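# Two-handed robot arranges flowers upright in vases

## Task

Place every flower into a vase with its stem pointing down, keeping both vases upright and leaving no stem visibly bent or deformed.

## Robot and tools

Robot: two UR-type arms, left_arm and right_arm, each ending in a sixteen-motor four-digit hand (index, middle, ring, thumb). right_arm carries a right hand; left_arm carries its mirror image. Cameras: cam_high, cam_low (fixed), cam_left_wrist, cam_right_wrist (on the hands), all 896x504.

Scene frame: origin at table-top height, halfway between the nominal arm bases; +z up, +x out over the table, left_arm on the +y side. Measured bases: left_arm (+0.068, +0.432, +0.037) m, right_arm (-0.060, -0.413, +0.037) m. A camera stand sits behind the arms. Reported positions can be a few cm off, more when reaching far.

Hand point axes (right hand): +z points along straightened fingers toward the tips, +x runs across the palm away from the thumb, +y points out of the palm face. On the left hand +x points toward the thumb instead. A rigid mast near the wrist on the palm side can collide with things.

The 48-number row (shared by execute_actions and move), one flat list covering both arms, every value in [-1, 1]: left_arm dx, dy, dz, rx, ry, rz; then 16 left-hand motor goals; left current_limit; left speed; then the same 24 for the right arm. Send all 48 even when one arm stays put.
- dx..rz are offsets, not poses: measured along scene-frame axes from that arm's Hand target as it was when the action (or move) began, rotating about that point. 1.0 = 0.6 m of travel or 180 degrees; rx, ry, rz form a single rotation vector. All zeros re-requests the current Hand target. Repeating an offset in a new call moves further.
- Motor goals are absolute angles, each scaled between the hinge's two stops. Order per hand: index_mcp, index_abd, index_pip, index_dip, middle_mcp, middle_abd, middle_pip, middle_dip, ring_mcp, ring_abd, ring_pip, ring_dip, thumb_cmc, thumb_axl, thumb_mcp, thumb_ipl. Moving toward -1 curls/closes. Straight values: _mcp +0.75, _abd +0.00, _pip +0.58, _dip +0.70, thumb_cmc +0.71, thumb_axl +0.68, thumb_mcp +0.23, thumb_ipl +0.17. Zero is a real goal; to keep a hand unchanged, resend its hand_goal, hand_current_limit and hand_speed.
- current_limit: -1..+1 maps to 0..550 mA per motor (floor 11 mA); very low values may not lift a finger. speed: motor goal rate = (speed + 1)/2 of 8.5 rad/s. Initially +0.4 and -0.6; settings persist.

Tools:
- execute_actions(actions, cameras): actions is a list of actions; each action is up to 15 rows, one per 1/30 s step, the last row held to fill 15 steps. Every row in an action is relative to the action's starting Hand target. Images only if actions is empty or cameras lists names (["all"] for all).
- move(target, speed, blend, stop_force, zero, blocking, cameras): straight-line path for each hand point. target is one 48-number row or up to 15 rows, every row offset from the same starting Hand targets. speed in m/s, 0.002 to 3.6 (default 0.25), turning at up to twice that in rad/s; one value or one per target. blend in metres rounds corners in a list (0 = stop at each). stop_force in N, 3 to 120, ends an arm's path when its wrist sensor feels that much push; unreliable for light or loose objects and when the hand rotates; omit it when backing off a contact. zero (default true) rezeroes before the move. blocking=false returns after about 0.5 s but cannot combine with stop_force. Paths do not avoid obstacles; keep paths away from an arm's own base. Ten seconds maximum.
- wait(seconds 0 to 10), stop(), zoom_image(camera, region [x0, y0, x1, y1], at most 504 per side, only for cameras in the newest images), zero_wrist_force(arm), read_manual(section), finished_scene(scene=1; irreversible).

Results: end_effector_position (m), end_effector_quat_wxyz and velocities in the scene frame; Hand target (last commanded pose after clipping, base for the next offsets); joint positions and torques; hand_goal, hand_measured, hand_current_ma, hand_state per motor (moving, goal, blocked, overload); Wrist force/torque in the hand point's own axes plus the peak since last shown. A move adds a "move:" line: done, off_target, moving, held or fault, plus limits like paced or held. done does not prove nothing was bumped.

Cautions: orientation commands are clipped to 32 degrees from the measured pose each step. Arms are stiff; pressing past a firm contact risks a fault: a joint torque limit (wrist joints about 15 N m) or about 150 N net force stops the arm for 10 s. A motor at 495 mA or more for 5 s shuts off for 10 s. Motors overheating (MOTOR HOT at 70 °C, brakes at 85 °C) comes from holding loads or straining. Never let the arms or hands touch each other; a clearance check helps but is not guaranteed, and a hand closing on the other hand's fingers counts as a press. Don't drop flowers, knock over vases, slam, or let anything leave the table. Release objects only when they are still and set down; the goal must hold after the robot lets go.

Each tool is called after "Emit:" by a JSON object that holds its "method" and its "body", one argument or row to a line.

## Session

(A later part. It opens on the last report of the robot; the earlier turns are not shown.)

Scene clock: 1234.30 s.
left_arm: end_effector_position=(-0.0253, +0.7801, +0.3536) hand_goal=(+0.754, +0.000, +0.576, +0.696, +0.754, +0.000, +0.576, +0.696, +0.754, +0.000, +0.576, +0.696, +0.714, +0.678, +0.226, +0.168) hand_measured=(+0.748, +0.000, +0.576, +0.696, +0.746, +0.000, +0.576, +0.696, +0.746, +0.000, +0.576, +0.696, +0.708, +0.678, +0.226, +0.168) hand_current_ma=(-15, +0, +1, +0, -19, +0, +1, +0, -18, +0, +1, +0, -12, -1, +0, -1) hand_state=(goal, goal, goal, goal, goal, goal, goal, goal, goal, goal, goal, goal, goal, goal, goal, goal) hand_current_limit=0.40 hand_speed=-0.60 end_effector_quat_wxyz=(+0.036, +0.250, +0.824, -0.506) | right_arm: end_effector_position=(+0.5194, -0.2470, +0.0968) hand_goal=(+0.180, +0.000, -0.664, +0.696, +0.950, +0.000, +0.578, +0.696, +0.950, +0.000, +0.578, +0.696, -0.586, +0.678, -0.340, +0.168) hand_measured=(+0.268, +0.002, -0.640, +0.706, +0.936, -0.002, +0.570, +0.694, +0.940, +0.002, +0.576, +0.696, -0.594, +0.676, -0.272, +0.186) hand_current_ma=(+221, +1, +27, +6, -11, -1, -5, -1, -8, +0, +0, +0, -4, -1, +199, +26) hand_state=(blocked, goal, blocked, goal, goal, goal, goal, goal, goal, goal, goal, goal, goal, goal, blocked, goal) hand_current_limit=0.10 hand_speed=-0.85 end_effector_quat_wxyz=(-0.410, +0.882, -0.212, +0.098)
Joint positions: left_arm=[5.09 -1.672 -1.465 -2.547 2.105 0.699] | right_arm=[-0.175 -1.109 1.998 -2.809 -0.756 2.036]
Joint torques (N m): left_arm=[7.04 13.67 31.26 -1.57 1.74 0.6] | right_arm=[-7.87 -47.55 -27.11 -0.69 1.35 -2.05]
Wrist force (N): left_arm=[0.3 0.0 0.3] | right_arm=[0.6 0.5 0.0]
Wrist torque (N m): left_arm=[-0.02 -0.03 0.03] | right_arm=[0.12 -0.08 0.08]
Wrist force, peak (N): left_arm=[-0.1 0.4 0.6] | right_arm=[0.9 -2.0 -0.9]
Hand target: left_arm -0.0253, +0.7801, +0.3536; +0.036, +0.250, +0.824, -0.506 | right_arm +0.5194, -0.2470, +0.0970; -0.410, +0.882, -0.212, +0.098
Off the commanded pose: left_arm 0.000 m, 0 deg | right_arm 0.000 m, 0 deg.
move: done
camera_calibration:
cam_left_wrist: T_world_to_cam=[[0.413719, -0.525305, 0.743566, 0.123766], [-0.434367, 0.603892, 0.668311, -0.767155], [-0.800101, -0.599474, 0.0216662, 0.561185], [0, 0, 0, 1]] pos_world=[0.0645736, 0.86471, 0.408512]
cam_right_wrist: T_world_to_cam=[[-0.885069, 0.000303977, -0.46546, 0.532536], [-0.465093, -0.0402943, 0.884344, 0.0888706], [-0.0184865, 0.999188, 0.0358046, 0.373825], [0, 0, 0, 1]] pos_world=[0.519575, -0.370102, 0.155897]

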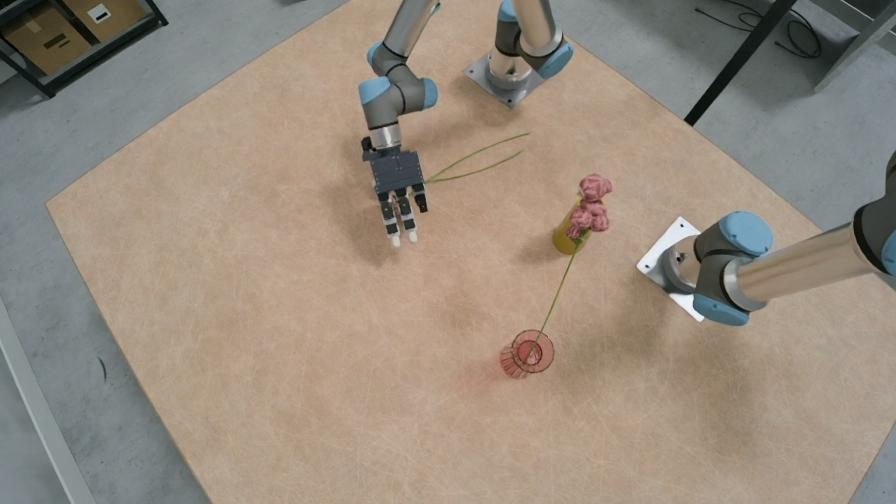

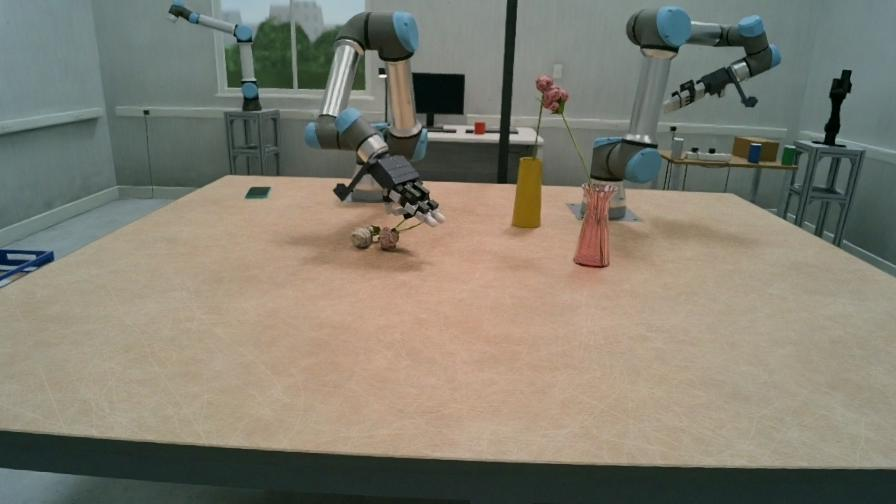

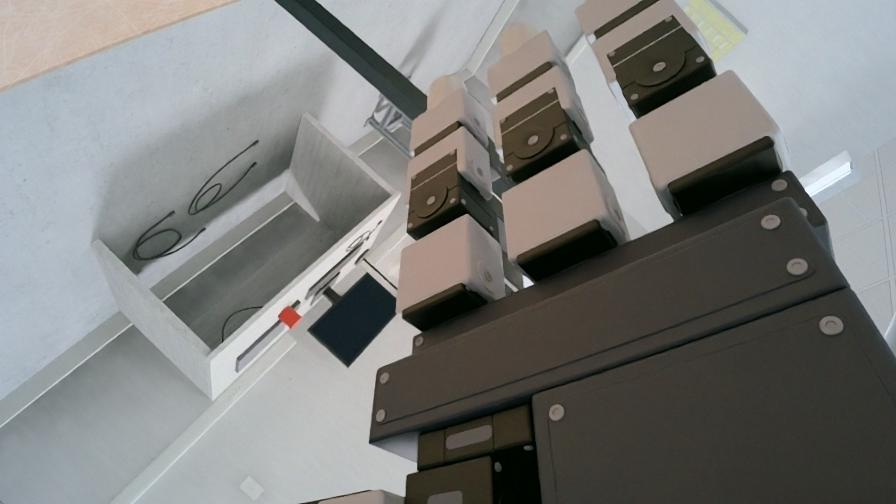

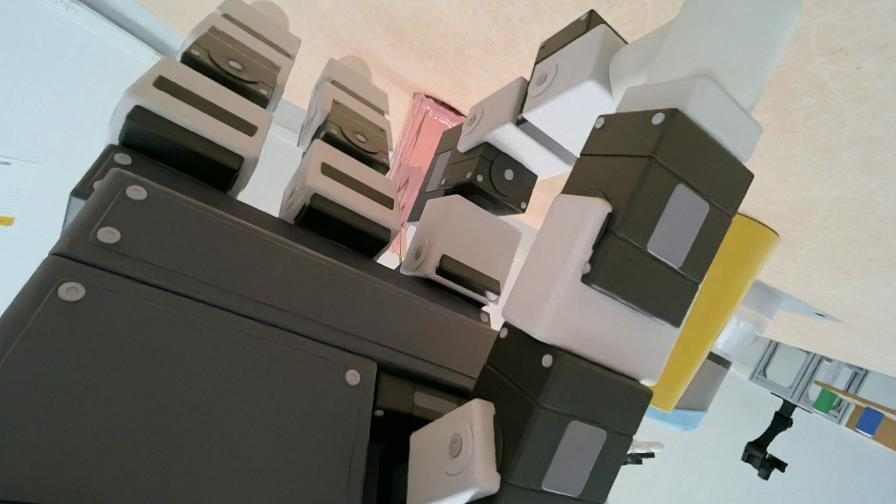

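Emit:
{"method": "move", "body": {
  "target": [
    [0,0,0,0,0,0,0.754,0,0.576,0.696,0.754,0,0.576,0.696,0.754,0,0.576,0.696,0.714,0.678,0.226,0.168,0.4,-0.6,0,-0.2,0.08,0,0,0,0.507,0,-0.847,0.696,0.95,0,0.577,0.696,0.95,0,0.577,0.696,-0.586,0.677,-0.202,0.168,0.1,-0.7],
    [0,0,0,0,0,0,0.754,0,0.576,0.696,0.754,0,0.576,0.696,0.754,0,0.576,0.696,0.714,0.678,0.226,0.168,0.4,-0.6,0,-0.35,0.08,0,0,0,0.507,0,-0.847,0.696,0.95,0,0.577,0.696,0.95,0,0.577,0.696,-0.586,0.677,-0.202,0.168,0.1,-0.7]
  ],
  "blend": [0.02,0],
  "speed": 0.25,
  "cameras": ["cam_high","cam_low","cam_right_wrist"]
}}

Emit:
{"method": "zoom_image", "body": {
  "camera": "cam_high",
  "region": [360, 120, 480, 230]
}}

Emit:
{"method": "zoom_image", "body": {
  "camera": "cam_low",
  "region": [340, 190, 460, 260]
}}

Scene clock: 1252.13 s.
left_arm: end_effector_position=(-0.0253, +0.7801, +0.3536) hand_goal=(+0.754, +0.000, +0.576, +0.696, +0.754, +0.000, +0.576, +0.696, +0.754, +0.000, +0.576, +0.696, +0.714, +0.678, +0.226, +0.168) hand_measured=(+0.748, +0.000, +0.576, +0.696, +0.746, +0.000, +0.576, +0.696, +0.746, +0.000, +0.576, +0.696, +0.708, +0.678, +0.226, +0.168) hand_current_ma=(-15, +0, +1, +0, -19, +0, +1, +0, -18, +0, +1, +0, -12, -1, +0, -1) hand_state=(goal, goal, goal, goal, goal, goal, goal, goal, goal, goal, goal, goal, goal, goal, goal, goal) hand_current_limit=0.40 hand_speed=-0.60 end_effector_quat_wxyz=(+0.036, +0.250, +0.824, -0.506) | right_arm: end_effector_position=(+0.5194, -0.4570, +0.1450) hand_goal=(+0.508, +0.000, -0.846, +0.696, +0.950, +0.000, +0.578, +0.696, +0.950, +0.000, +0.578, +0.696, -0.586, +0.678, -0.202, +0.168) hand_measured=(+0.500, +0.002, -0.838, +0.700, +0.936, -0.002, +0.570, +0.694, +0.940, +0.002, +0.576, +0.696, -0.590, +0.676, -0.204, +0.170) hand_current_ma=(-5, +1, +4, +1, -11, -1, -5, -1, -8, +0, +0, +0, -1, -1, -1, +1) hand_state=(goal, goal, goal, goal, goal, goal, goal, goal, goal, goal, goal, goal, goal, goal, goal, goal) hand_current_limit=0.10 hand_speed=-0.70 end_effector_quat_wxyz=(-0.410, +0.882, -0.212, +0.098)
Joint positions: left_arm=[5.09 -1.672 -1.465 -2.547 2.105 0.699] | right_arm=[-0.542 -1.236 1.883 -2.153 -0.702 1.487]
Joint torques (N m): left_arm=[7.58 13.13 31.09 -1.62 1.76 0.65] | right_arm=[-8.98 -18.42 -28.32 -0.01 -0.54 -1.59]
Wrist force (N): left_arm=[0.0 0.1 0.2] | right_arm=[0.4 0.5 -0.1]
Wrist torque (N m): left_arm=[0.00 0.01 0.01] | right_arm=[0.12 -0.03 0.15]
Wrist force, peak (N): left_arm=[0.0 0.1 0.7] | right_arm=[0.8 1.2 -0.8]
Hand target: left_arm -0.0253, +0.7801, +0.3536; +0.036, +0.250, +0.824, -0.506 | right_arm +0.5194, -0.4570, +0.1450; -0.410, +0.882, -0.212, +0.098
Off the commanded pose: left_arm 0.000 m, 0 deg | right_arm 0.000 m, 0 deg.
move: done
camera_calibration:
cam_right_wrist: T_world_to_cam=[[-0.885051, 0.00048249, -0.465495, 0.555137], [-0.465136, -0.0402008, 0.884326, 0.037864], [-0.0182866, 0.999192, 0.0358042, 0.581826], [0, 0, 0, 1]] pos_world=[0.519576, -0.580102, 0.204097]
Images, in order (width x height): cam_high 896x504, cam_low 896x504, cam_right_wrist 896x504.

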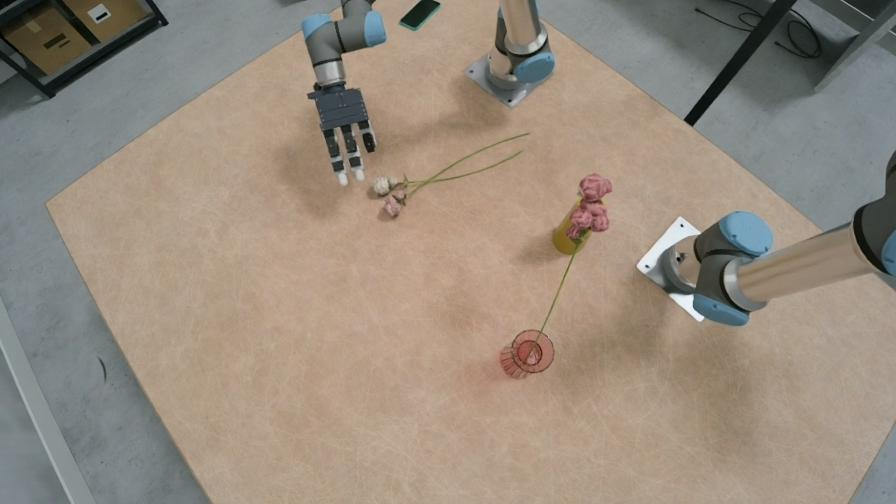

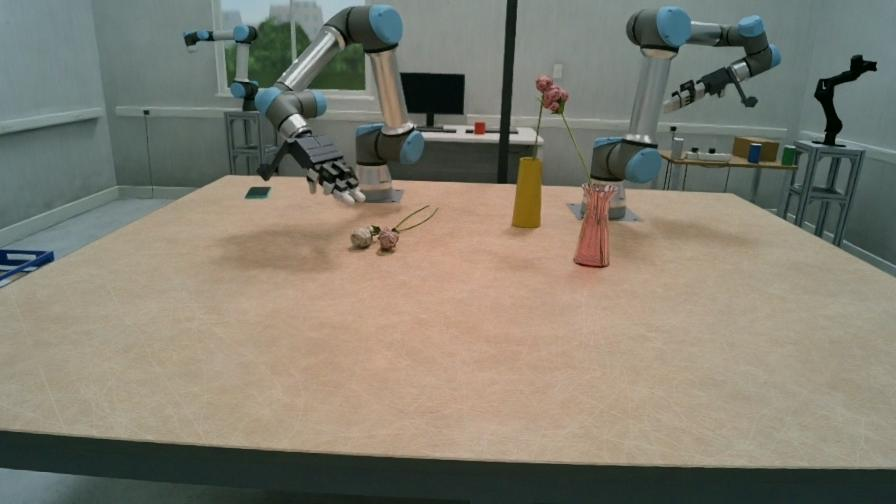

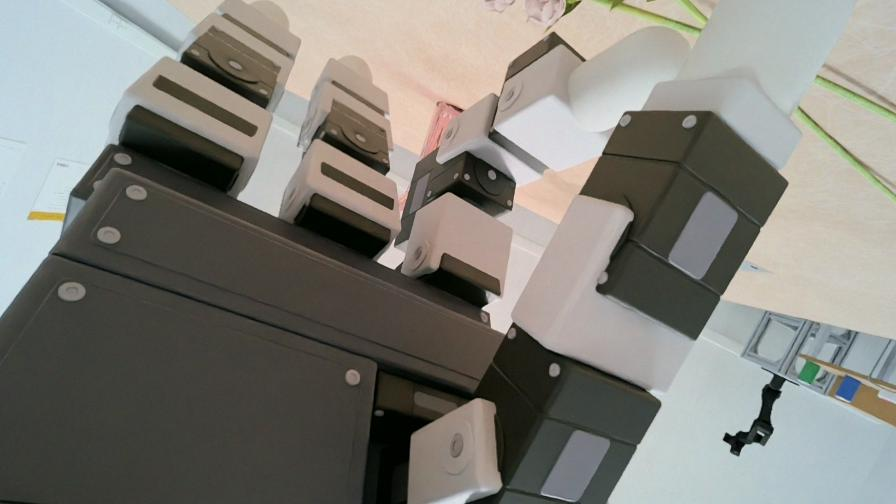

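Scaled by 4.200 from the camera's 896x504 image, which has a finer 1280x720 frame.

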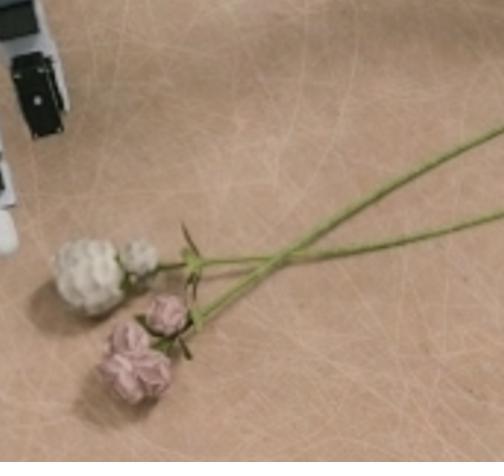

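Scaled by 4.200 from the camera's 896x504 image, which has a finer 1280x720 frame.

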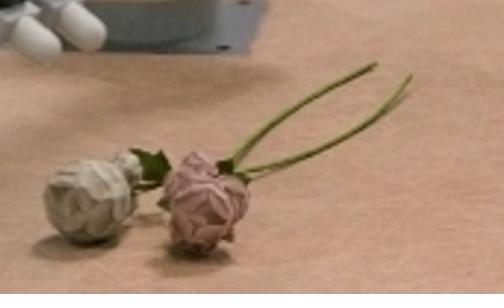

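Emit:
{"method": "zoom_image", "body": {
  "camera": "cam_high",
  "region": [300, 80, 420, 200]
}}

Scaled by 4.200 from the camera's 896x504 image, which has a finer 1280x720 frame.

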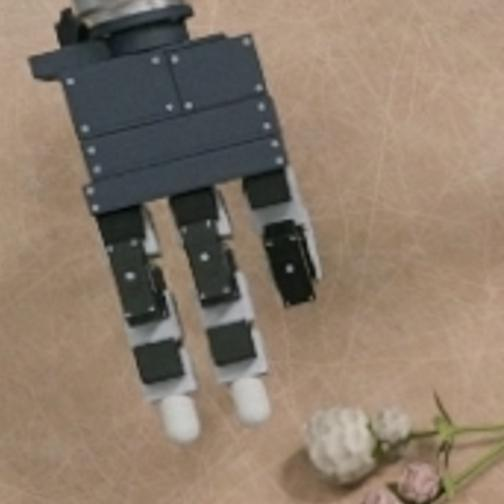

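Emit:
{"method": "zoom_image", "body": {
  "camera": "cam_low",
  "region": [300, 140, 420, 260]
}}

Scaled by 4.200 from the camera's 896x504 image, which has a finer 1280x720 frame.

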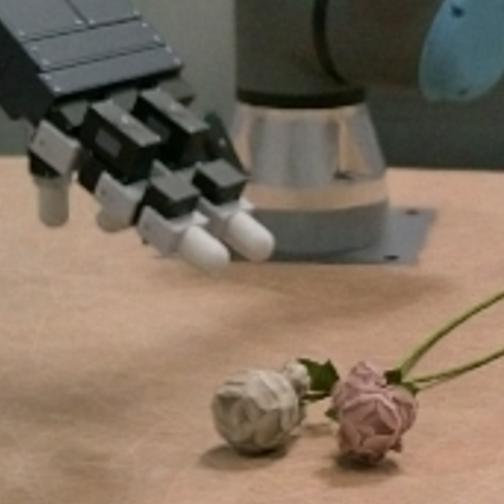

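Emit:
{"method": "move", "body": {
  "target": [
    [0,0,0,0,0,0,0.754,0,0.576,0.696,0.754,0,0.576,0.696,0.754,0,0.576,0.696,0.714,0.678,0.226,0.168,0.4,-0.6,0.0167,0.3465,-0.03,0,0,0,0.507,0,-0.847,0.696,0.95,0,0.577,0.696,0.95,0,0.577,0.696,-0.586,0.677,-0.202,0.168,0.1,-0.7],
    [0,0,0,0,0,0,0.754,0,0.576,0.696,0.754,0,0.576,0.696,0.754,0,0.576,0.696,0.714,0.678,0.226,0.168,0.4,-0.6,0.0167,0.3465,-0.145,0,0,0,0.507,0,-0.847,0.696,0.95,0,0.577,0.696,0.95,0,0.577,0.696,-0.586,0.677,-0.202,0.168,0.1,-0.7]
  ],
  "speed": [0.2,0.1],
  "cameras": []
}}

Emit:
{"method": "move", "body": {
  "target": [0,0,0,0,0,0,0.754,0,0.576,0.696,0.754,0,0.576,0.696,0.754,0,0.576,0.696,0.714,0.678,0.226,0.168,0.4,-0.6,0,0,-0.0433,0,0,0,0.507,0,-0.847,0.696,0.95,0,0.577,0.696,0.95,0,0.577,0.696,-0.586,0.677,-0.202,0.168,0.1,-0.7],
  "speed": 0.04,
  "stop_force": 4,
  "cameras": ["cam_low","cam_right_wrist"]
}}

Emit:
{"method": "zoom_image", "body": {
  "camera": "cam_right_wrist",
  "region": [480, 0, 896, 160]
}}

Emit:
{"method": "zoom_image", "body": {
  "camera": "cam_low",
  "region": [320, 150, 470, 260]
}}

Scene clock: 1369.63 s.
left_arm: end_effector_position=(-0.0253, +0.7801, +0.3536) hand_goal=(+0.754, +0.000, +0.576, +0.696, +0.754, +0.000, +0.576, +0.696, +0.754, +0.000, +0.576, +0.696, +0.714, +0.678, +0.226, +0.168) hand_measured=(+0.748, +0.000, +0.576, +0.696, +0.746, +0.000, +0.576, +0.696, +0.746, +0.000, +0.576, +0.696, +0.708, +0.678, +0.226, +0.168) hand_current_ma=(-15, +0, +1, +0, -19, +0, +1, +0, -18, +0, +1, +0, -12, -1, +0, -1) hand_state=(goal, goal, goal, goal, goal, goal, goal, goal, goal, goal, goal, goal, goal, goal, goal, goal) hand_current_limit=0.40 hand_speed=-0.60 end_effector_quat_wxyz=(+0.036, +0.250, +0.824, -0.506) | right_arm: end_effector_position=(+0.5293, -0.2492, +0.0581) hand_goal=(+0.508, +0.000, -0.846, +0.696, +0.950, +0.000, +0.578, +0.696, +0.950, +0.000, +0.578, +0.696, -0.586, +0.678, -0.202, +0.168) hand_measured=(+0.500, +0.002, -0.838, +0.700, +0.936, -0.002, +0.570, +0.694, +0.940, +0.002, +0.576, +0.696, -0.590, +0.676, -0.204, +0.170) hand_current_ma=(-5, +1, +4, +1, -11, -1, -5, -1, -8, +0, +0, +0, -1, -1, -1, +1) hand_state=(goal, goal, goal, goal, goal, goal, goal, goal, goal, goal, goal, goal, goal, goal, goal, goal) hand_current_limit=0.10 hand_speed=-0.70 end_effector_quat_wxyz=(-0.410, +0.882, -0.212, +0.098)
Joint positions: left_arm=[5.09 -1.672 -1.465 -2.547 2.105 0.699] | right_arm=[-0.176 -1.014 1.983 -2.889 -0.756 2.035]
Joint torques (N m): left_arm=[6.58 13.2 30.97 -1.56 1.78 0.53] | right_arm=[8.71 -21.07 -10.75 -5.18 -0.85 2.54]
Wrist force (N): left_arm=[0.4 -0.2 0.3] | right_arm=[0.6 0.4 0.1]
Wrist torque (N m): left_arm=[-0.05 -0.04 0.04] | right_arm=[0.08 -0.09 0.09]
Wrist force, peak (N): left_arm=[0.4 -0.3 0.6] | right_arm=[1.0 1.3 -0.6]
Hand target: left_arm -0.0253, +0.7801, +0.3536; +0.036, +0.250, +0.824, -0.506 | right_arm +0.5294, -0.2491, +0.0580; -0.410, +0.882, -0.212, +0.098
Off the commanded pose: left_arm 0.000 m, 0 deg | right_arm 0.000 m, 0 deg.
move: done
No camera images: "cameras" was empty.

Scene clock: 1371.47 s.
left_arm: end_effector_position=(-0.0253, +0.7801, +0.3536) hand_goal=(+0.754, +0.000, +0.576, +0.696, +0.754, +0.000, +0.576, +0.696, +0.754, +0.000, +0.576, +0.696, +0.714, +0.678, +0.226, +0.168) hand_measured=(+0.748, +0.000, +0.576, +0.696, +0.746, +0.000, +0.576, +0.696, +0.746, +0.000, +0.576, +0.696, +0.708, +0.678, +0.226, +0.168) hand_current_ma=(-15, +0, +1, +0, -19, +0, +1, +0, -18, +0, +1, +0, -12, -1, +0, -1) hand_state=(goal, goal, goal, goal, goal, goal, goal, goal, goal, goal, goal, goal, goal, goal, goal, goal) hand_current_limit=0.40 hand_speed=-0.60 end_effector_quat_wxyz=(+0.036, +0.250, +0.824, -0.506) | right_arm: end_effector_position=(+0.5294, -0.2491, +0.0320) hand_goal=(+0.508, +0.000, -0.846, +0.696, +0.950, +0.000, +0.578, +0.696, +0.950, +0.000, +0.578, +0.696, -0.586, +0.678, -0.202, +0.168) hand_measured=(+0.500, +0.002, -0.838, +0.700, +0.936, -0.002, +0.570, +0.694, +0.940, +0.002, +0.576, +0.696, -0.586, +0.678, -0.204, +0.168) hand_current_ma=(-5, +1, +4, +1, -11, -1, -5, -1, -8, +0, +0, +0, +0, +0, -1, +0) hand_state=(goal, goal, goal, goal, goal, goal, goal, goal, goal, goal, goal, goal, goal, goal, goal, goal) hand_current_limit=0.10 hand_speed=-0.70 end_effector_quat_wxyz=(-0.410, +0.882, -0.212, +0.098)
Joint positions: left_arm=[5.09 -1.672 -1.465 -2.547 2.105 0.699] | right_arm=[-0.176 -0.957 1.987 -2.949 -0.756 2.035]
Joint torques (N m): left_arm=[6.72 13.91 31 -1.54 1.57 0.68] | right_arm=[3.41 -23.19 -10.99 -4.95 0.13 2.28]
Wrist force (N): left_arm=[0.0 0.1 0.2] | right_arm=[0.5 -1.8 -1.1]
Wrist torque (N m): left_arm=[-0.01 0.01 0.00] | right_arm=[0.00 -0.11 0.11]
Wrist force, peak (N): left_arm=[0.1 0.4 0.4] | right_arm=[0.4 -1.9 -1.1]
Hand target: left_arm -0.0253, +0.7801, +0.3536; +0.036, +0.250, +0.824, -0.506 | right_arm +0.5294, -0.2491, +0.0320; -0.410, +0.882, -0.212, +0.098
Off the commanded pose: left_arm 0.000 m, 0 deg | right_arm 0.000 m, 0 deg.
move: done
camera_calibration:
cam_right_wrist: T_world_to_cam=[[-0.885111, 0.000300861, -0.465381, 0.51124], [-0.465013, -0.0402953, 0.884386, 0.150692], [-0.0184866, 0.999188, 0.0358057, 0.378528], [0, 0, 0, 1]] pos_world=[0.529575, -0.372302, 0.0910977]
Images, in order (width x height): cam_low 896x504, cam_right_wrist 896x504.

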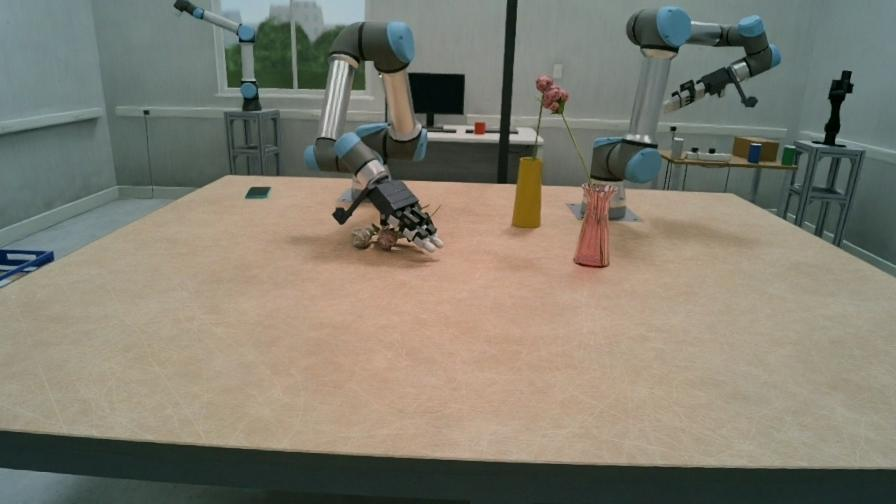

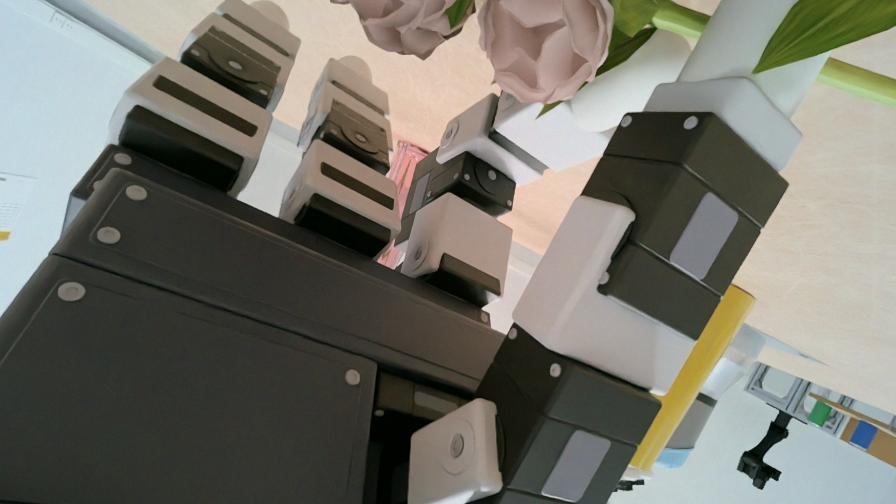

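Scaled by 1.212 from the camera's 896x504 image, which has a finer 1280x720 frame.

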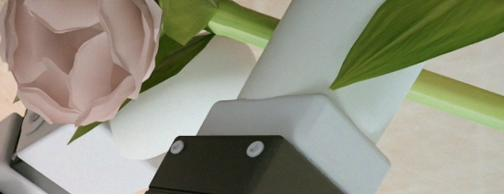

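Scaled by 3.360 from the camera's 896x504 image, which has a finer 1280x720 frame.

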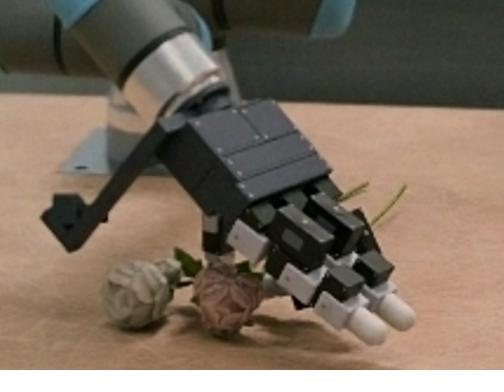

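Emit:
{"method": "move", "body": {
  "target": [
    [0,0,0,0,0,0,0.754,0,0.576,0.696,0.754,0,0.576,0.696,0.754,0,0.576,0.696,0.714,0.678,0.226,0.168,0.4,-0.6,0,0,0.025,0,0,0,0.507,0,-0.847,0.696,0.95,0,0.577,0.696,0.95,0,0.577,0.696,-0.586,0.677,-0.202,0.168,0.1,-0.7],
    [0,0,0,0,0,0,0.754,0,0.576,0.696,0.754,0,0.576,0.696,0.754,0,0.576,0.696,0.714,0.678,0.226,0.168,0.4,-0.6,-0.008,0.0018,0.025,0,0,0,0.507,0,-0.847,0.696,0.95,0,0.577,0.696,0.95,0,0.577,0.696,-0.586,0.677,-0.202,0.168,0.1,-0.7]
  ],
  "speed": 0.06,
  "cameras": []
}}

Emit:
{"method": "move", "body": {
  "target": [0,0,0,0,0,0,0.754,0,0.576,0.696,0.754,0,0.576,0.696,0.754,0,0.576,0.696,0.714,0.678,0.226,0.168,0.4,-0.6,0,0,-0.025,0,0,0,0.507,0,-0.847,0.696,0.95,0,0.577,0.696,0.95,0,0.577,0.696,-0.586,0.677,-0.202,0.168,0.1,-0.7],
  "speed": 0.04,
  "stop_force": 4,
  "cameras": ["cam_right_wrist"]
}}

Emit:
{"method": "zoom_image", "body": {
  "camera": "cam_right_wrist",
  "region": [480, 0, 896, 160]
}}

Scene clock: 1412.77 s.
left_arm: end_effector_position=(-0.0253, +0.7801, +0.3536) hand_goal=(+0.754, +0.000, +0.576, +0.696, +0.754, +0.000, +0.576, +0.696, +0.754, +0.000, +0.576, +0.696, +0.714, +0.678, +0.226, +0.168) hand_measured=(+0.748, +0.000, +0.576, +0.696, +0.746, +0.000, +0.576, +0.696, +0.746, +0.000, +0.576, +0.696, +0.708, +0.678, +0.226, +0.168) hand_current_ma=(-15, +0, +1, +0, -19, +0, +1, +0, -18, +0, +1, +0, -12, -1, +0, -1) hand_state=(goal, goal, goal, goal, goal, goal, goal, goal, goal, goal, goal, goal, goal, goal, goal, goal) hand_current_limit=0.40 hand_speed=-0.60 end_effector_quat_wxyz=(+0.036, +0.250, +0.824, -0.506) | right_arm: end_effector_position=(+0.5247, -0.2481, +0.0470) hand_goal=(+0.508, +0.000, -0.846, +0.696, +0.950, +0.000, +0.578, +0.696, +0.950, +0.000, +0.578, +0.696, -0.586, +0.678, -0.202, +0.168) hand_measured=(+0.500, +0.002, -0.838, +0.700, +0.936, -0.002, +0.570, +0.694, +0.940, +0.002, +0.576, +0.696, -0.586, +0.678, -0.204, +0.168) hand_current_ma=(-5, +1, +4, +1, -11, -1, -5, -1, -8, +0, +0, +0, +0, +0, -1, +0) hand_state=(goal, goal, goal, goal, goal, goal, goal, goal, goal, goal, goal, goal, goal, goal, goal, goal) hand_current_limit=0.10 hand_speed=-0.70 end_effector_quat_wxyz=(-0.410, +0.882, -0.212, +0.098)
Joint positions: left_arm=[5.09 -1.672 -1.465 -2.547 2.105 0.699] | right_arm=[-0.175 -0.996 1.999 -2.923 -0.756 2.036]
Joint torques (N m): left_arm=[6.82 13.22 30.18 -1.47 1.74 0.62] | right_arm=[8.02 -48.06 -0.87 -5.33 -0.65 2.59]
Wrist force (N): left_arm=[0.0 0.0 0.3] | right_arm=[0.6 0.3 -0.1]
Wrist torque (N m): left_arm=[-0.02 0.01 0.01] | right_arm=[0.08 -0.10 0.09]
Wrist force, peak (N): left_arm=[-0.1 0.1 0.7] | right_arm=[0.7 -1.9 -1.1]
Hand target: left_arm -0.0253, +0.7801, +0.3536; +0.036, +0.250, +0.824, -0.506 | right_arm +0.5246, -0.2481, +0.0470; -0.410, +0.882, -0.212, +0.098
Off the commanded pose: left_arm 0.000 m, 0 deg | right_arm 0.000 m, 0 deg.
move: done
No camera images: "cameras" was empty.

Scene clock: 1414.40 s.
left_arm: end_effector_position=(-0.0253, +0.7801, +0.3536) hand_goal=(+0.754, +0.000, +0.576, +0.696, +0.754, +0.000, +0.576, +0.696, +0.754, +0.000, +0.576, +0.696, +0.714, +0.678, +0.226, +0.168) hand_measured=(+0.748, +0.000, +0.576, +0.696, +0.746, +0.000, +0.576, +0.696, +0.746, +0.000, +0.576, +0.696, +0.708, +0.678, +0.226, +0.168) hand_current_ma=(-15, +0, +1, +0, -19, +0, +1, +0, -18, +0, +1, +0, -12, -1, +0, -1) hand_state=(goal, goal, goal, goal, goal, goal, goal, goal, goal, goal, goal, goal, goal, goal, goal, goal) hand_current_limit=0.40 hand_speed=-0.60 end_effector_quat_wxyz=(+0.036, +0.250, +0.824, -0.506) | right_arm: end_effector_position=(+0.5246, -0.2481, +0.0320) hand_goal=(+0.508, +0.000, -0.846, +0.696, +0.950, +0.000, +0.578, +0.696, +0.950, +0.000, +0.578, +0.696, -0.586, +0.678, -0.202, +0.168) hand_measured=(+0.500, +0.002, -0.838, +0.700, +0.936, -0.002, +0.570, +0.694, +0.940, +0.002, +0.576, +0.696, -0.586, +0.678, -0.204, +0.168) hand_current_ma=(-5, +1, +4, +1, -11, -1, -5, -1, -8, +0, +0, +0, +0, +0, +0, +0) hand_state=(goal, goal, goal, goal, goal, goal, goal, goal, goal, goal, goal, goal, goal, goal, goal, goal) hand_current_limit=0.10 hand_speed=-0.70 end_effector_quat_wxyz=(-0.410, +0.882, -0.212, +0.098)
Joint positions: left_arm=[5.09 -1.672 -1.465 -2.547 2.105 0.699] | right_arm=[-0.175 -0.964 2.001 -2.958 -0.756 2.036]
Joint torques (N m): left_arm=[6.69 13.53 30.54 -1.49 1.69 0.61] | right_arm=[4.59 -22.91 -2.42 -5.04 -0.26 2.53]
Wrist force (N): left_arm=[-0.1 0.1 0.3] | right_arm=[0.7 0.6 -0.4]
Wrist torque (N m): left_arm=[-0.01 0.02 -0.01] | right_arm=[0.13 -0.10 0.08]
Wrist force, peak (N): left_arm=[-0.1 -0.3 0.4] | right_arm=[0.8 0.7 -0.2]
Hand target: left_arm -0.0253, +0.7801, +0.3536; +0.036, +0.250, +0.824, -0.506 | right_arm +0.5246, -0.2481, +0.0320; -0.410, +0.882, -0.212, +0.098
Off the commanded pose: left_arm 0.000 m, 0 deg | right_arm 0.000 m, 0 deg.
move: done
camera_calibration:
cam_right_wrist: T_world_to_cam=[[-0.885069, 0.000303938, -0.465459, 0.506977], [-0.465092, -0.0402943, 0.884345, 0.14855], [-0.0184865, 0.999188, 0.0358046, 0.37734], [0, 0, 0, 1]] pos_world=[0.524775, -0.371202, 0.0910974]
Images, in order (width x height): cam_right_wrist 896x504.

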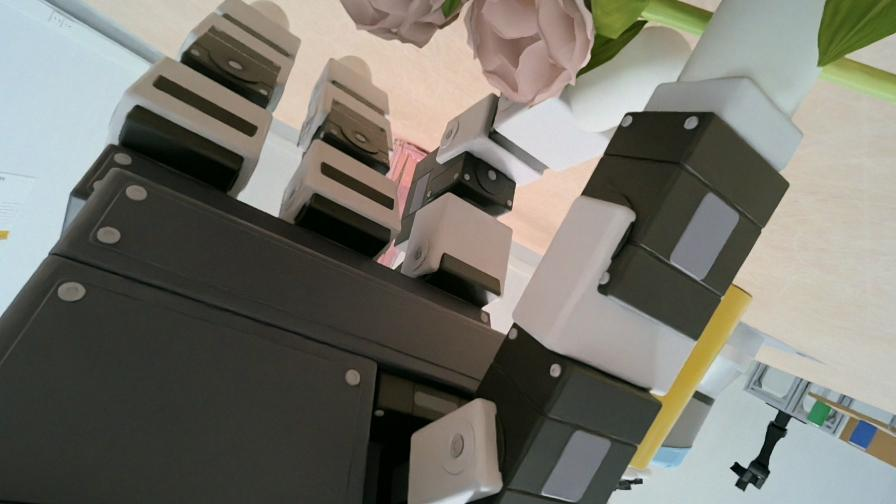

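Scaled by 1.212 from the camera's 896x504 image, which has a finer 1280x720 frame.

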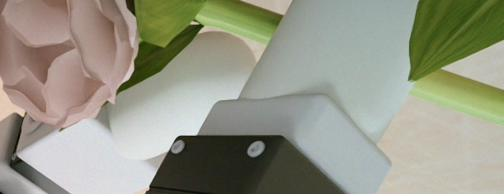

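Emit:
{"method": "move", "body": {
  "target": [0,0,0,0,0,0,0.754,0,0.576,0.696,0.754,0,0.576,0.696,0.754,0,0.576,0.696,0.714,0.678,0.226,0.168,0.4,-0.6,0,0,0,0,0,0,0.233,0,-0.664,0.696,0.95,0,0.577,0.696,0.95,0,0.577,0.696,-0.586,0.677,-0.292,0.168,0.0,-0.85],
  "cameras": ["cam_low","cam_right_wrist"]
}}

Emit:
{"method": "zoom_image", "body": {
  "camera": "cam_right_wrist",
  "region": [480, 0, 896, 160]
}}

Scene clock: 1420.40 s.
left_arm: end_effector_position=(-0.0253, +0.7801, +0.3536) hand_goal=(+0.754, +0.000, +0.576, +0.696, +0.754, +0.000, +0.576, +0.696, +0.754, +0.000, +0.576, +0.696, +0.714, +0.678, +0.226, +0.168) hand_measured=(+0.748, +0.000, +0.576, +0.696, +0.746, +0.000, +0.576, +0.696, +0.746, +0.000, +0.576, +0.696, +0.708, +0.678, +0.226, +0.168) hand_current_ma=(-15, +0, +1, +0, -19, +0, +1, +0, -18, +0, +1, +0, -12, -1, +0, -1) hand_state=(goal, goal, goal, goal, goal, goal, goal, goal, goal, goal, goal, goal, goal, goal, goal, goal) hand_current_limit=0.40 hand_speed=-0.60 end_effector_quat_wxyz=(+0.036, +0.250, +0.824, -0.506) | right_arm: end_effector_position=(+0.5246, -0.2481, +0.0320) hand_goal=(+0.234, +0.000, -0.664, +0.696, +0.950, +0.000, +0.578, +0.696, +0.950, +0.000, +0.578, +0.696, -0.586, +0.678, -0.292, +0.168) hand_measured=(+0.314, +0.002, -0.642, +0.704, +0.936, -0.002, +0.570, +0.694, +0.940, +0.002, +0.576, +0.696, -0.588, +0.678, -0.264, +0.180) hand_current_ma=(+191, +1, +22, +4, -11, -1, -5, -1, -8, +0, +0, +0, -1, +0, +48, +14) hand_state=(blocked, goal, blocked, goal, goal, goal, goal, goal, goal, goal, goal, goal, goal, goal, blocked, goal) hand_current_limit=0.00 hand_speed=-0.85 end_effector_quat_wxyz=(-0.410, +0.882, -0.212, +0.098)
Joint positions: left_arm=[5.09 -1.672 -1.465 -2.547 2.105 0.699] | right_arm=[-0.175 -0.964 2.001 -2.958 -0.756 2.036]
Joint torques (N m): left_arm=[6.48 13.76 30.7 -1.44 1.72 0.58] | right_arm=[7.02 -23.34 -2.26 -5.25 -0.5 2.38]
Wrist force (N): left_arm=[0.1 0.0 0.1] | right_arm=[0.5 0.6 0.1]
Wrist torque (N m): left_arm=[-0.02 -0.01 0.01] | right_arm=[0.11 -0.08 0.07]
Wrist force, peak (N): left_arm=[0.0 0.0 0.7] | right_arm=[0.9 0.7 -0.2]
Hand target: left_arm -0.0253, +0.7801, +0.3536; +0.036, +0.250, +0.824, -0.506 | right_arm +0.5246, -0.2481, +0.0320; -0.410, +0.882, -0.212, +0.098
Off the commanded pose: left_arm 0.000 m, 0 deg | right_arm 0.000 m, 0 deg.
move: done
camera_calibration:
cam_right_wrist: T_world_to_cam=[[-0.885069, 0.000303938, -0.465459, 0.506977], [-0.465092, -0.0402943, 0.884345, 0.14855], [-0.0184865, 0.999188, 0.0358046, 0.37734], [0, 0, 0, 1]] pos_world=[0.524775, -0.371202, 0.0910974]
Images, in order (width x height): cam_low 896x504, cam_right_wrist 896x504.

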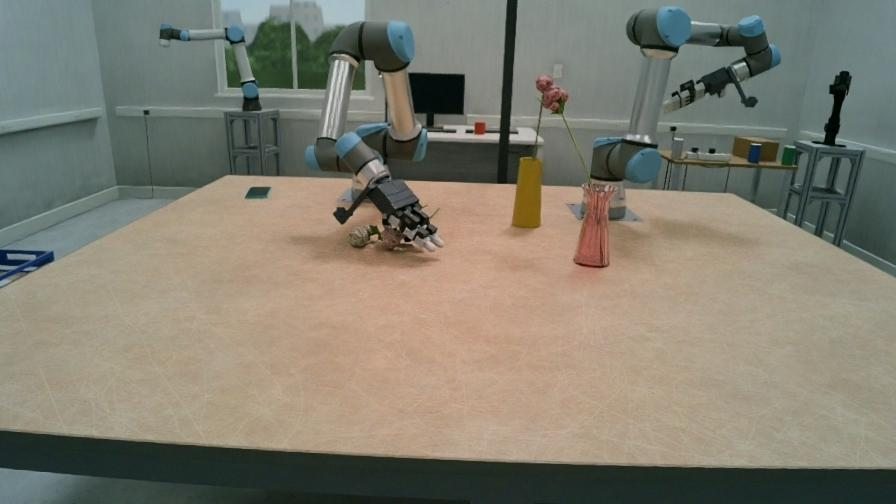

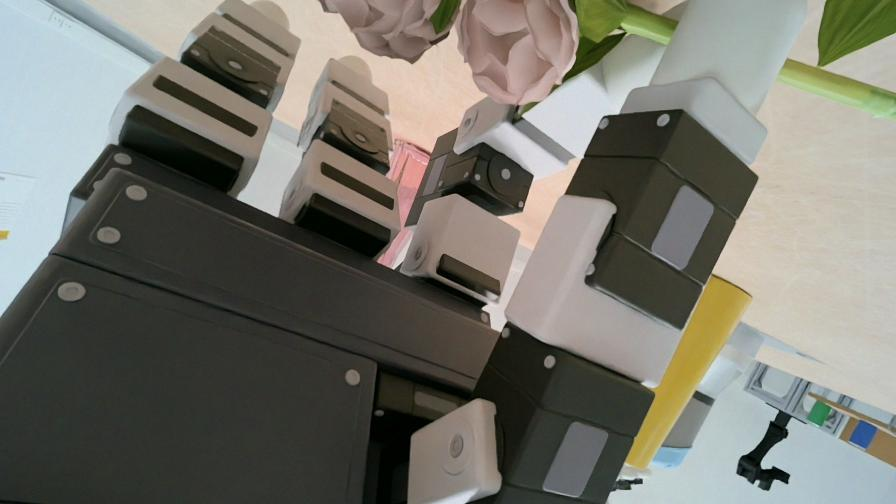

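Scaled by 1.212 from the camera's 896x504 image, which has a finer 1280x720 frame.

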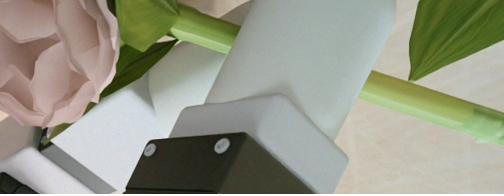

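Emit:
{"method": "move", "body": {
  "target": [0,0,0,0,0,0,0.754,0,0.576,0.696,0.754,0,0.576,0.696,0.754,0,0.576,0.696,0.714,0.678,0.226,0.168,0.4,-0.6,0,0,0,0,0,0,0.18,0,-0.664,0.696,0.95,0,0.577,0.696,0.95,0,0.577,0.696,-0.586,0.677,-0.34,0.168,0.1,-0.85],
  "cameras": ["cam_right_wrist"]
}}

Emit:
{"method": "zoom_image", "body": {
  "camera": "cam_right_wrist",
  "region": [480, 0, 896, 160]
}}

Emit:
{"method": "move", "body": {
  "target": [0,0,0,0,0,0,0.754,0,0.576,0.696,0.754,0,0.576,0.696,0.754,0,0.576,0.696,0.714,0.678,0.226,0.168,0.4,-0.6,0,0,0.05,0,0,0,0.18,0,-0.664,0.696,0.95,0,0.577,0.696,0.95,0,0.577,0.696,-0.586,0.677,-0.34,0.168,0.1,-0.85],
  "speed": 0.06,
  "cameras": ["all"]
}}

Emit:
{"method": "zoom_image", "body": {
  "camera": "cam_low",
  "region": [320, 150, 470, 260]
}}

Emit:
{"method": "zoom_image", "body": {
  "camera": "cam_right_wrist",
  "region": [480, 0, 896, 160]
}}

Scene clock: 1430.73 s.
left_arm: end_effector_position=(-0.0253, +0.7801, +0.3536) hand_goal=(+0.754, +0.000, +0.576, +0.696, +0.754, +0.000, +0.576, +0.696, +0.754, +0.000, +0.576, +0.696, +0.714, +0.678, +0.226, +0.168) hand_measured=(+0.748, +0.000, +0.576, +0.696, +0.746, +0.000, +0.576, +0.696, +0.746, +0.000, +0.576, +0.696, +0.708, +0.678, +0.226, +0.168) hand_current_ma=(-15, +0, +1, +0, -19, +0, +1, +0, -18, +0, +1, +0, -12, -1, +0, -1) hand_state=(goal, goal, goal, goal, goal, goal, goal, goal, goal, goal, goal, goal, goal, goal, goal, goal) hand_current_limit=0.40 hand_speed=-0.60 end_effector_quat_wxyz=(+0.036, +0.250, +0.824, -0.506) | right_arm: end_effector_position=(+0.5246, -0.2481, +0.0320) hand_goal=(+0.180, +0.000, -0.664, +0.696, +0.950, +0.000, +0.578, +0.696, +0.950, +0.000, +0.578, +0.696, -0.586, +0.678, -0.340, +0.168) hand_measured=(+0.302, +0.002, -0.636, +0.706, +0.936, -0.002, +0.570, +0.694, +0.940, +0.002, +0.576, +0.696, -0.590, +0.678, -0.264, +0.186) hand_current_ma=(+302, +1, +34, +7, -11, -1, -5, -1, -8, +0, +0, +0, -1, +0, +236, +24) hand_state=(blocked, goal, blocked, goal, goal, goal, goal, goal, goal, goal, goal, goal, goal, goal, blocked, goal) hand_current_limit=0.10 hand_speed=-0.85 end_effector_quat_wxyz=(-0.410, +0.882, -0.212, +0.098)
Joint positions: left_arm=[5.09 -1.672 -1.465 -2.547 2.105 0.699] | right_arm=[-0.175 -0.964 2.001 -2.958 -0.756 2.036]
Joint torques (N m): left_arm=[6.74 13.52 30.66 -1.49 1.71 0.55] | right_arm=[7.73 -24.35 -2.87 -5.06 -0.63 2.41]
Wrist force (N): left_arm=[-0.5 0.1 0.3] | right_arm=[0.8 0.8 0.1]
Wrist torque (N m): left_arm=[-0.01 0.08 -0.04] | right_arm=[0.13 -0.11 0.09]
Wrist force, peak (N): left_arm=[0.2 0.0 0.7] | right_arm=[0.8 1.0 0.0]
Hand target: left_arm -0.0253, +0.7801, +0.3536; +0.036, +0.250, +0.824, -0.506 | right_arm +0.5246, -0.2481, +0.0320; -0.410, +0.882, -0.212, +0.098
Off the commanded pose: left_arm 0.000 m, 0 deg | right_arm 0.000 m, 0 deg.
move: done
camera_calibration:
cam_right_wrist: T_world_to_cam=[[-0.885069, 0.000303938, -0.465459, 0.506977], [-0.465092, -0.0402943, 0.884345, 0.14855], [-0.0184865, 0.999188, 0.0358046, 0.37734], [0, 0, 0, 1]] pos_world=[0.524775, -0.371202, 0.0910974]
Images, in order (width x height): cam_right_wrist 896x504.

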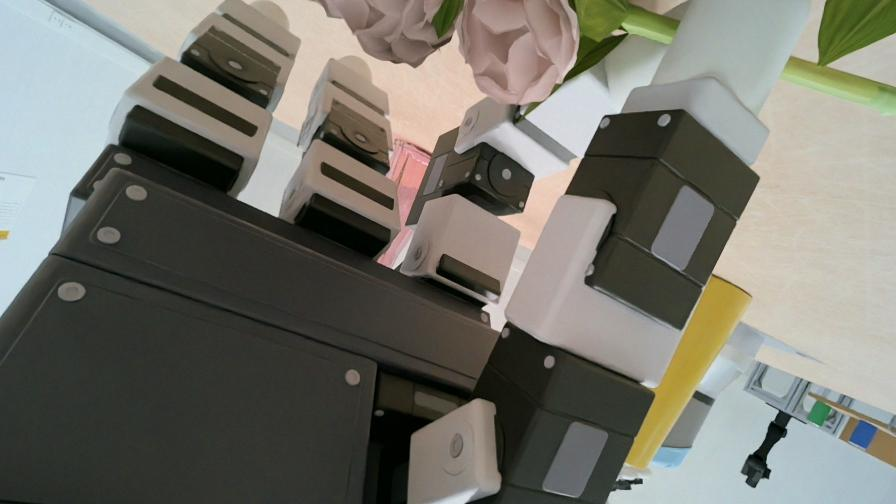

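Scaled by 1.212 from the camera's 896x504 image, which has a finer 1280x720 frame.

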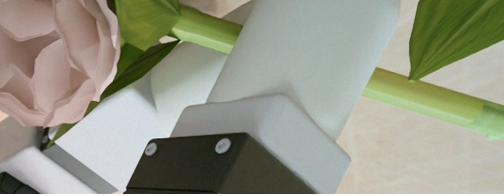

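Scene clock: 1431.83 s.
left_arm: end_effector_position=(-0.0253, +0.7801, +0.3536) hand_goal=(+0.754, +0.000, +0.576, +0.696, +0.754, +0.000, +0.576, +0.696, +0.754, +0.000, +0.576, +0.696, +0.714, +0.678, +0.226, +0.168) hand_measured=(+0.748, +0.000, +0.576, +0.696, +0.746, +0.000, +0.576, +0.696, +0.746, +0.000, +0.576, +0.696, +0.708, +0.678, +0.226, +0.168) hand_current_ma=(-15, +0, +1, +0, -19, +0, +1, +0, -18, +0, +1, +0, -12, -1, +0, -1) hand_state=(goal, goal, goal, goal, goal, goal, goal, goal, goal, goal, goal, goal, goal, goal, goal, goal) hand_current_limit=0.40 hand_speed=-0.60 end_effector_quat_wxyz=(+0.036, +0.250, +0.824, -0.506) | right_arm: end_effector_position=(+0.5246, -0.2480, +0.0618) hand_goal=(+0.180, +0.000, -0.664, +0.696, +0.950, +0.000, +0.578, +0.696, +0.950, +0.000, +0.578, +0.696, -0.586, +0.678, -0.340, +0.168) hand_measured=(+0.300, +0.002, -0.636, +0.706, +0.936, -0.002, +0.570, +0.694, +0.940, +0.002, +0.576, +0.696, -0.590, +0.678, -0.264, +0.186) hand_current_ma=(+302, +1, +34, +7, -11, -1, -5, -1, -8, +0, +0, +0, -2, +0, +236, +28) hand_state=(blocked, goal, blocked, goal, goal, goal, goal, goal, goal, goal, goal, goal, goal, goal, blocked, goal) hand_current_limit=0.10 hand_speed=-0.85 end_effector_quat_wxyz=(-0.410, +0.882, -0.212, +0.098)
Joint positions: left_arm=[5.09 -1.672 -1.465 -2.547 2.105 0.699] | right_arm=[-0.175 -1.029 1.996 -2.888 -0.756 2.036]
Joint torques (N m): left_arm=[7.3 13.33 30.41 -1.51 1.74 0.67] | right_arm=[-7.36 -50.09 -24.9 -0.61 0.84 -1.91]
Wrist force (N): left_arm=[0.2 0.0 0.1] | right_arm=[0.4 0.4 0.0]
Wrist torque (N m): left_arm=[-0.01 -0.02 0.02] | right_arm=[0.11 -0.04 0.06]
Wrist force, peak (N): left_arm=[0.4 0.5 0.4] | right_arm=[0.8 1.3 0.4]
Hand target: left_arm -0.0253, +0.7801, +0.3536; +0.036, +0.250, +0.824, -0.506 | right_arm +0.5246, -0.2481, +0.0620; -0.410, +0.882, -0.212, +0.098
Off the commanded pose: left_arm 0.000 m, 0 deg | right_arm 0.000 m, 0 deg.
move: done
camera_calibration:
cam_left_wrist: T_world_to_cam=[[0.413719, -0.525305, 0.743566, 0.123766], [-0.434367, 0.603892, 0.668311, -0.767155], [-0.800101, -0.599474, 0.0216662, 0.561185], [0, 0, 0, 1]] pos_world=[0.0645736, 0.86471, 0.408512]
cam_right_wrist: T_world_to_cam=[[-0.885069, 0.000303938, -0.465459, 0.520848], [-0.465092, -0.0402943, 0.884345, 0.1222], [-0.0184865, 0.999188, 0.0358046, 0.376174], [0, 0, 0, 1]] pos_world=[0.524775, -0.371102, 0.120897]

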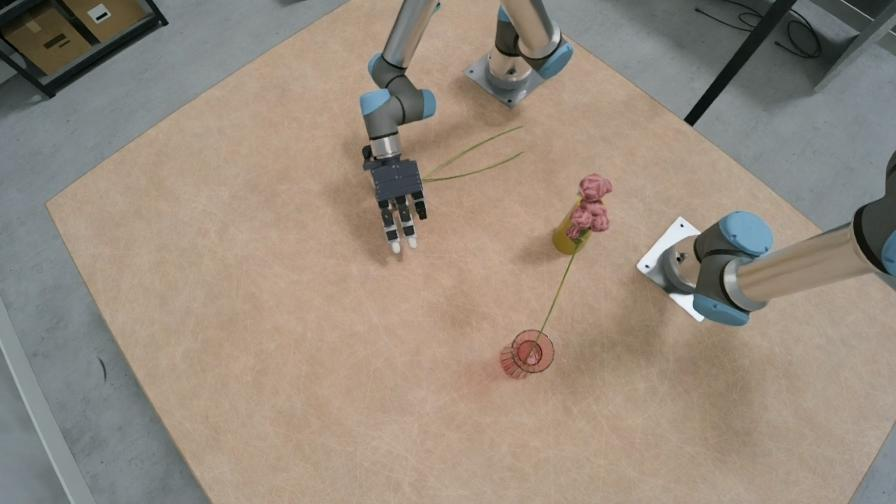

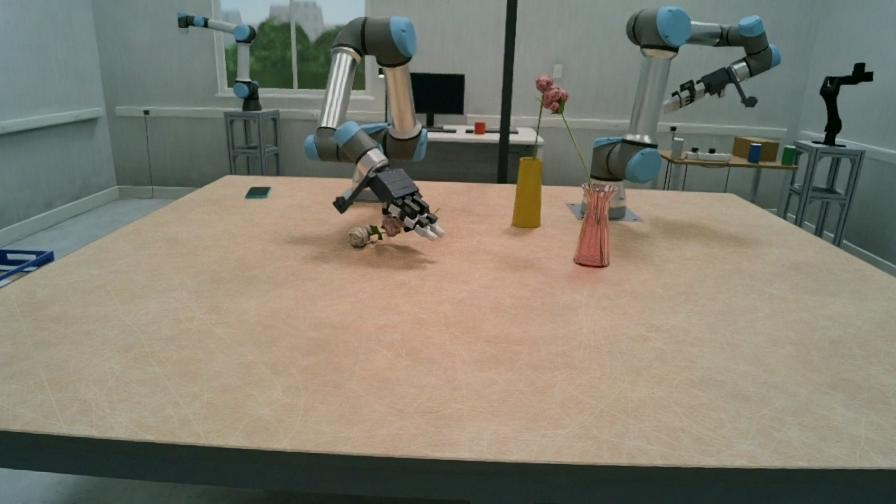

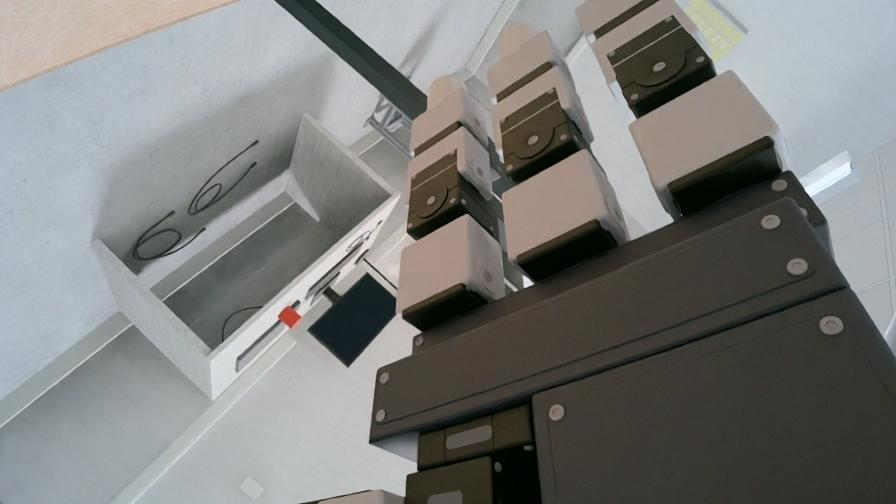

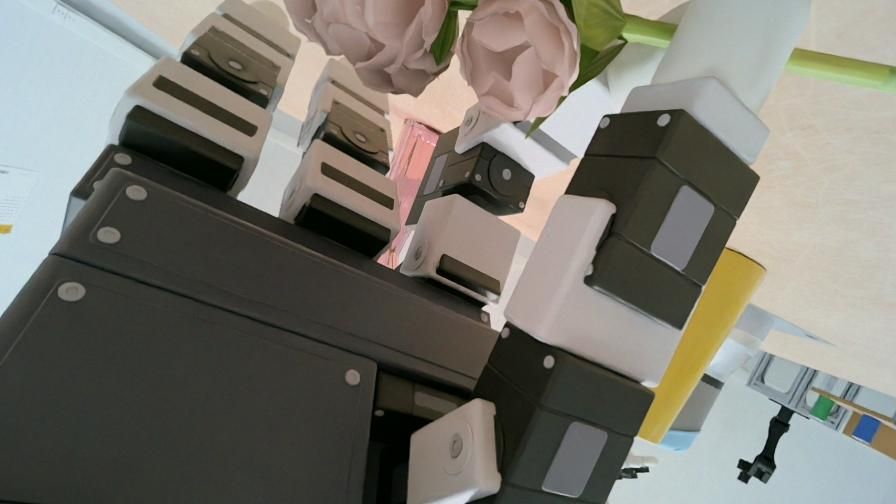

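Scaled by 3.360 from the camera's 896x504 image, which has a finer 1280x720 frame.

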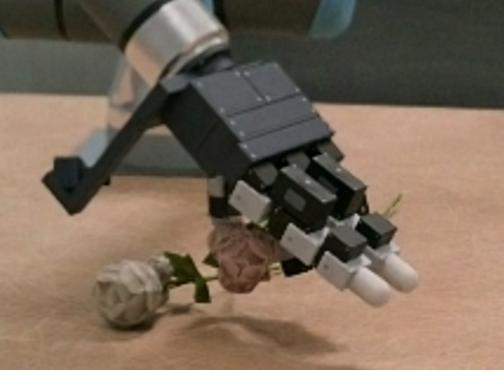

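Scaled by 1.212 from the camera's 896x504 image, which has a finer 1280x720 frame.

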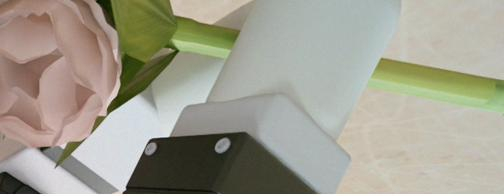

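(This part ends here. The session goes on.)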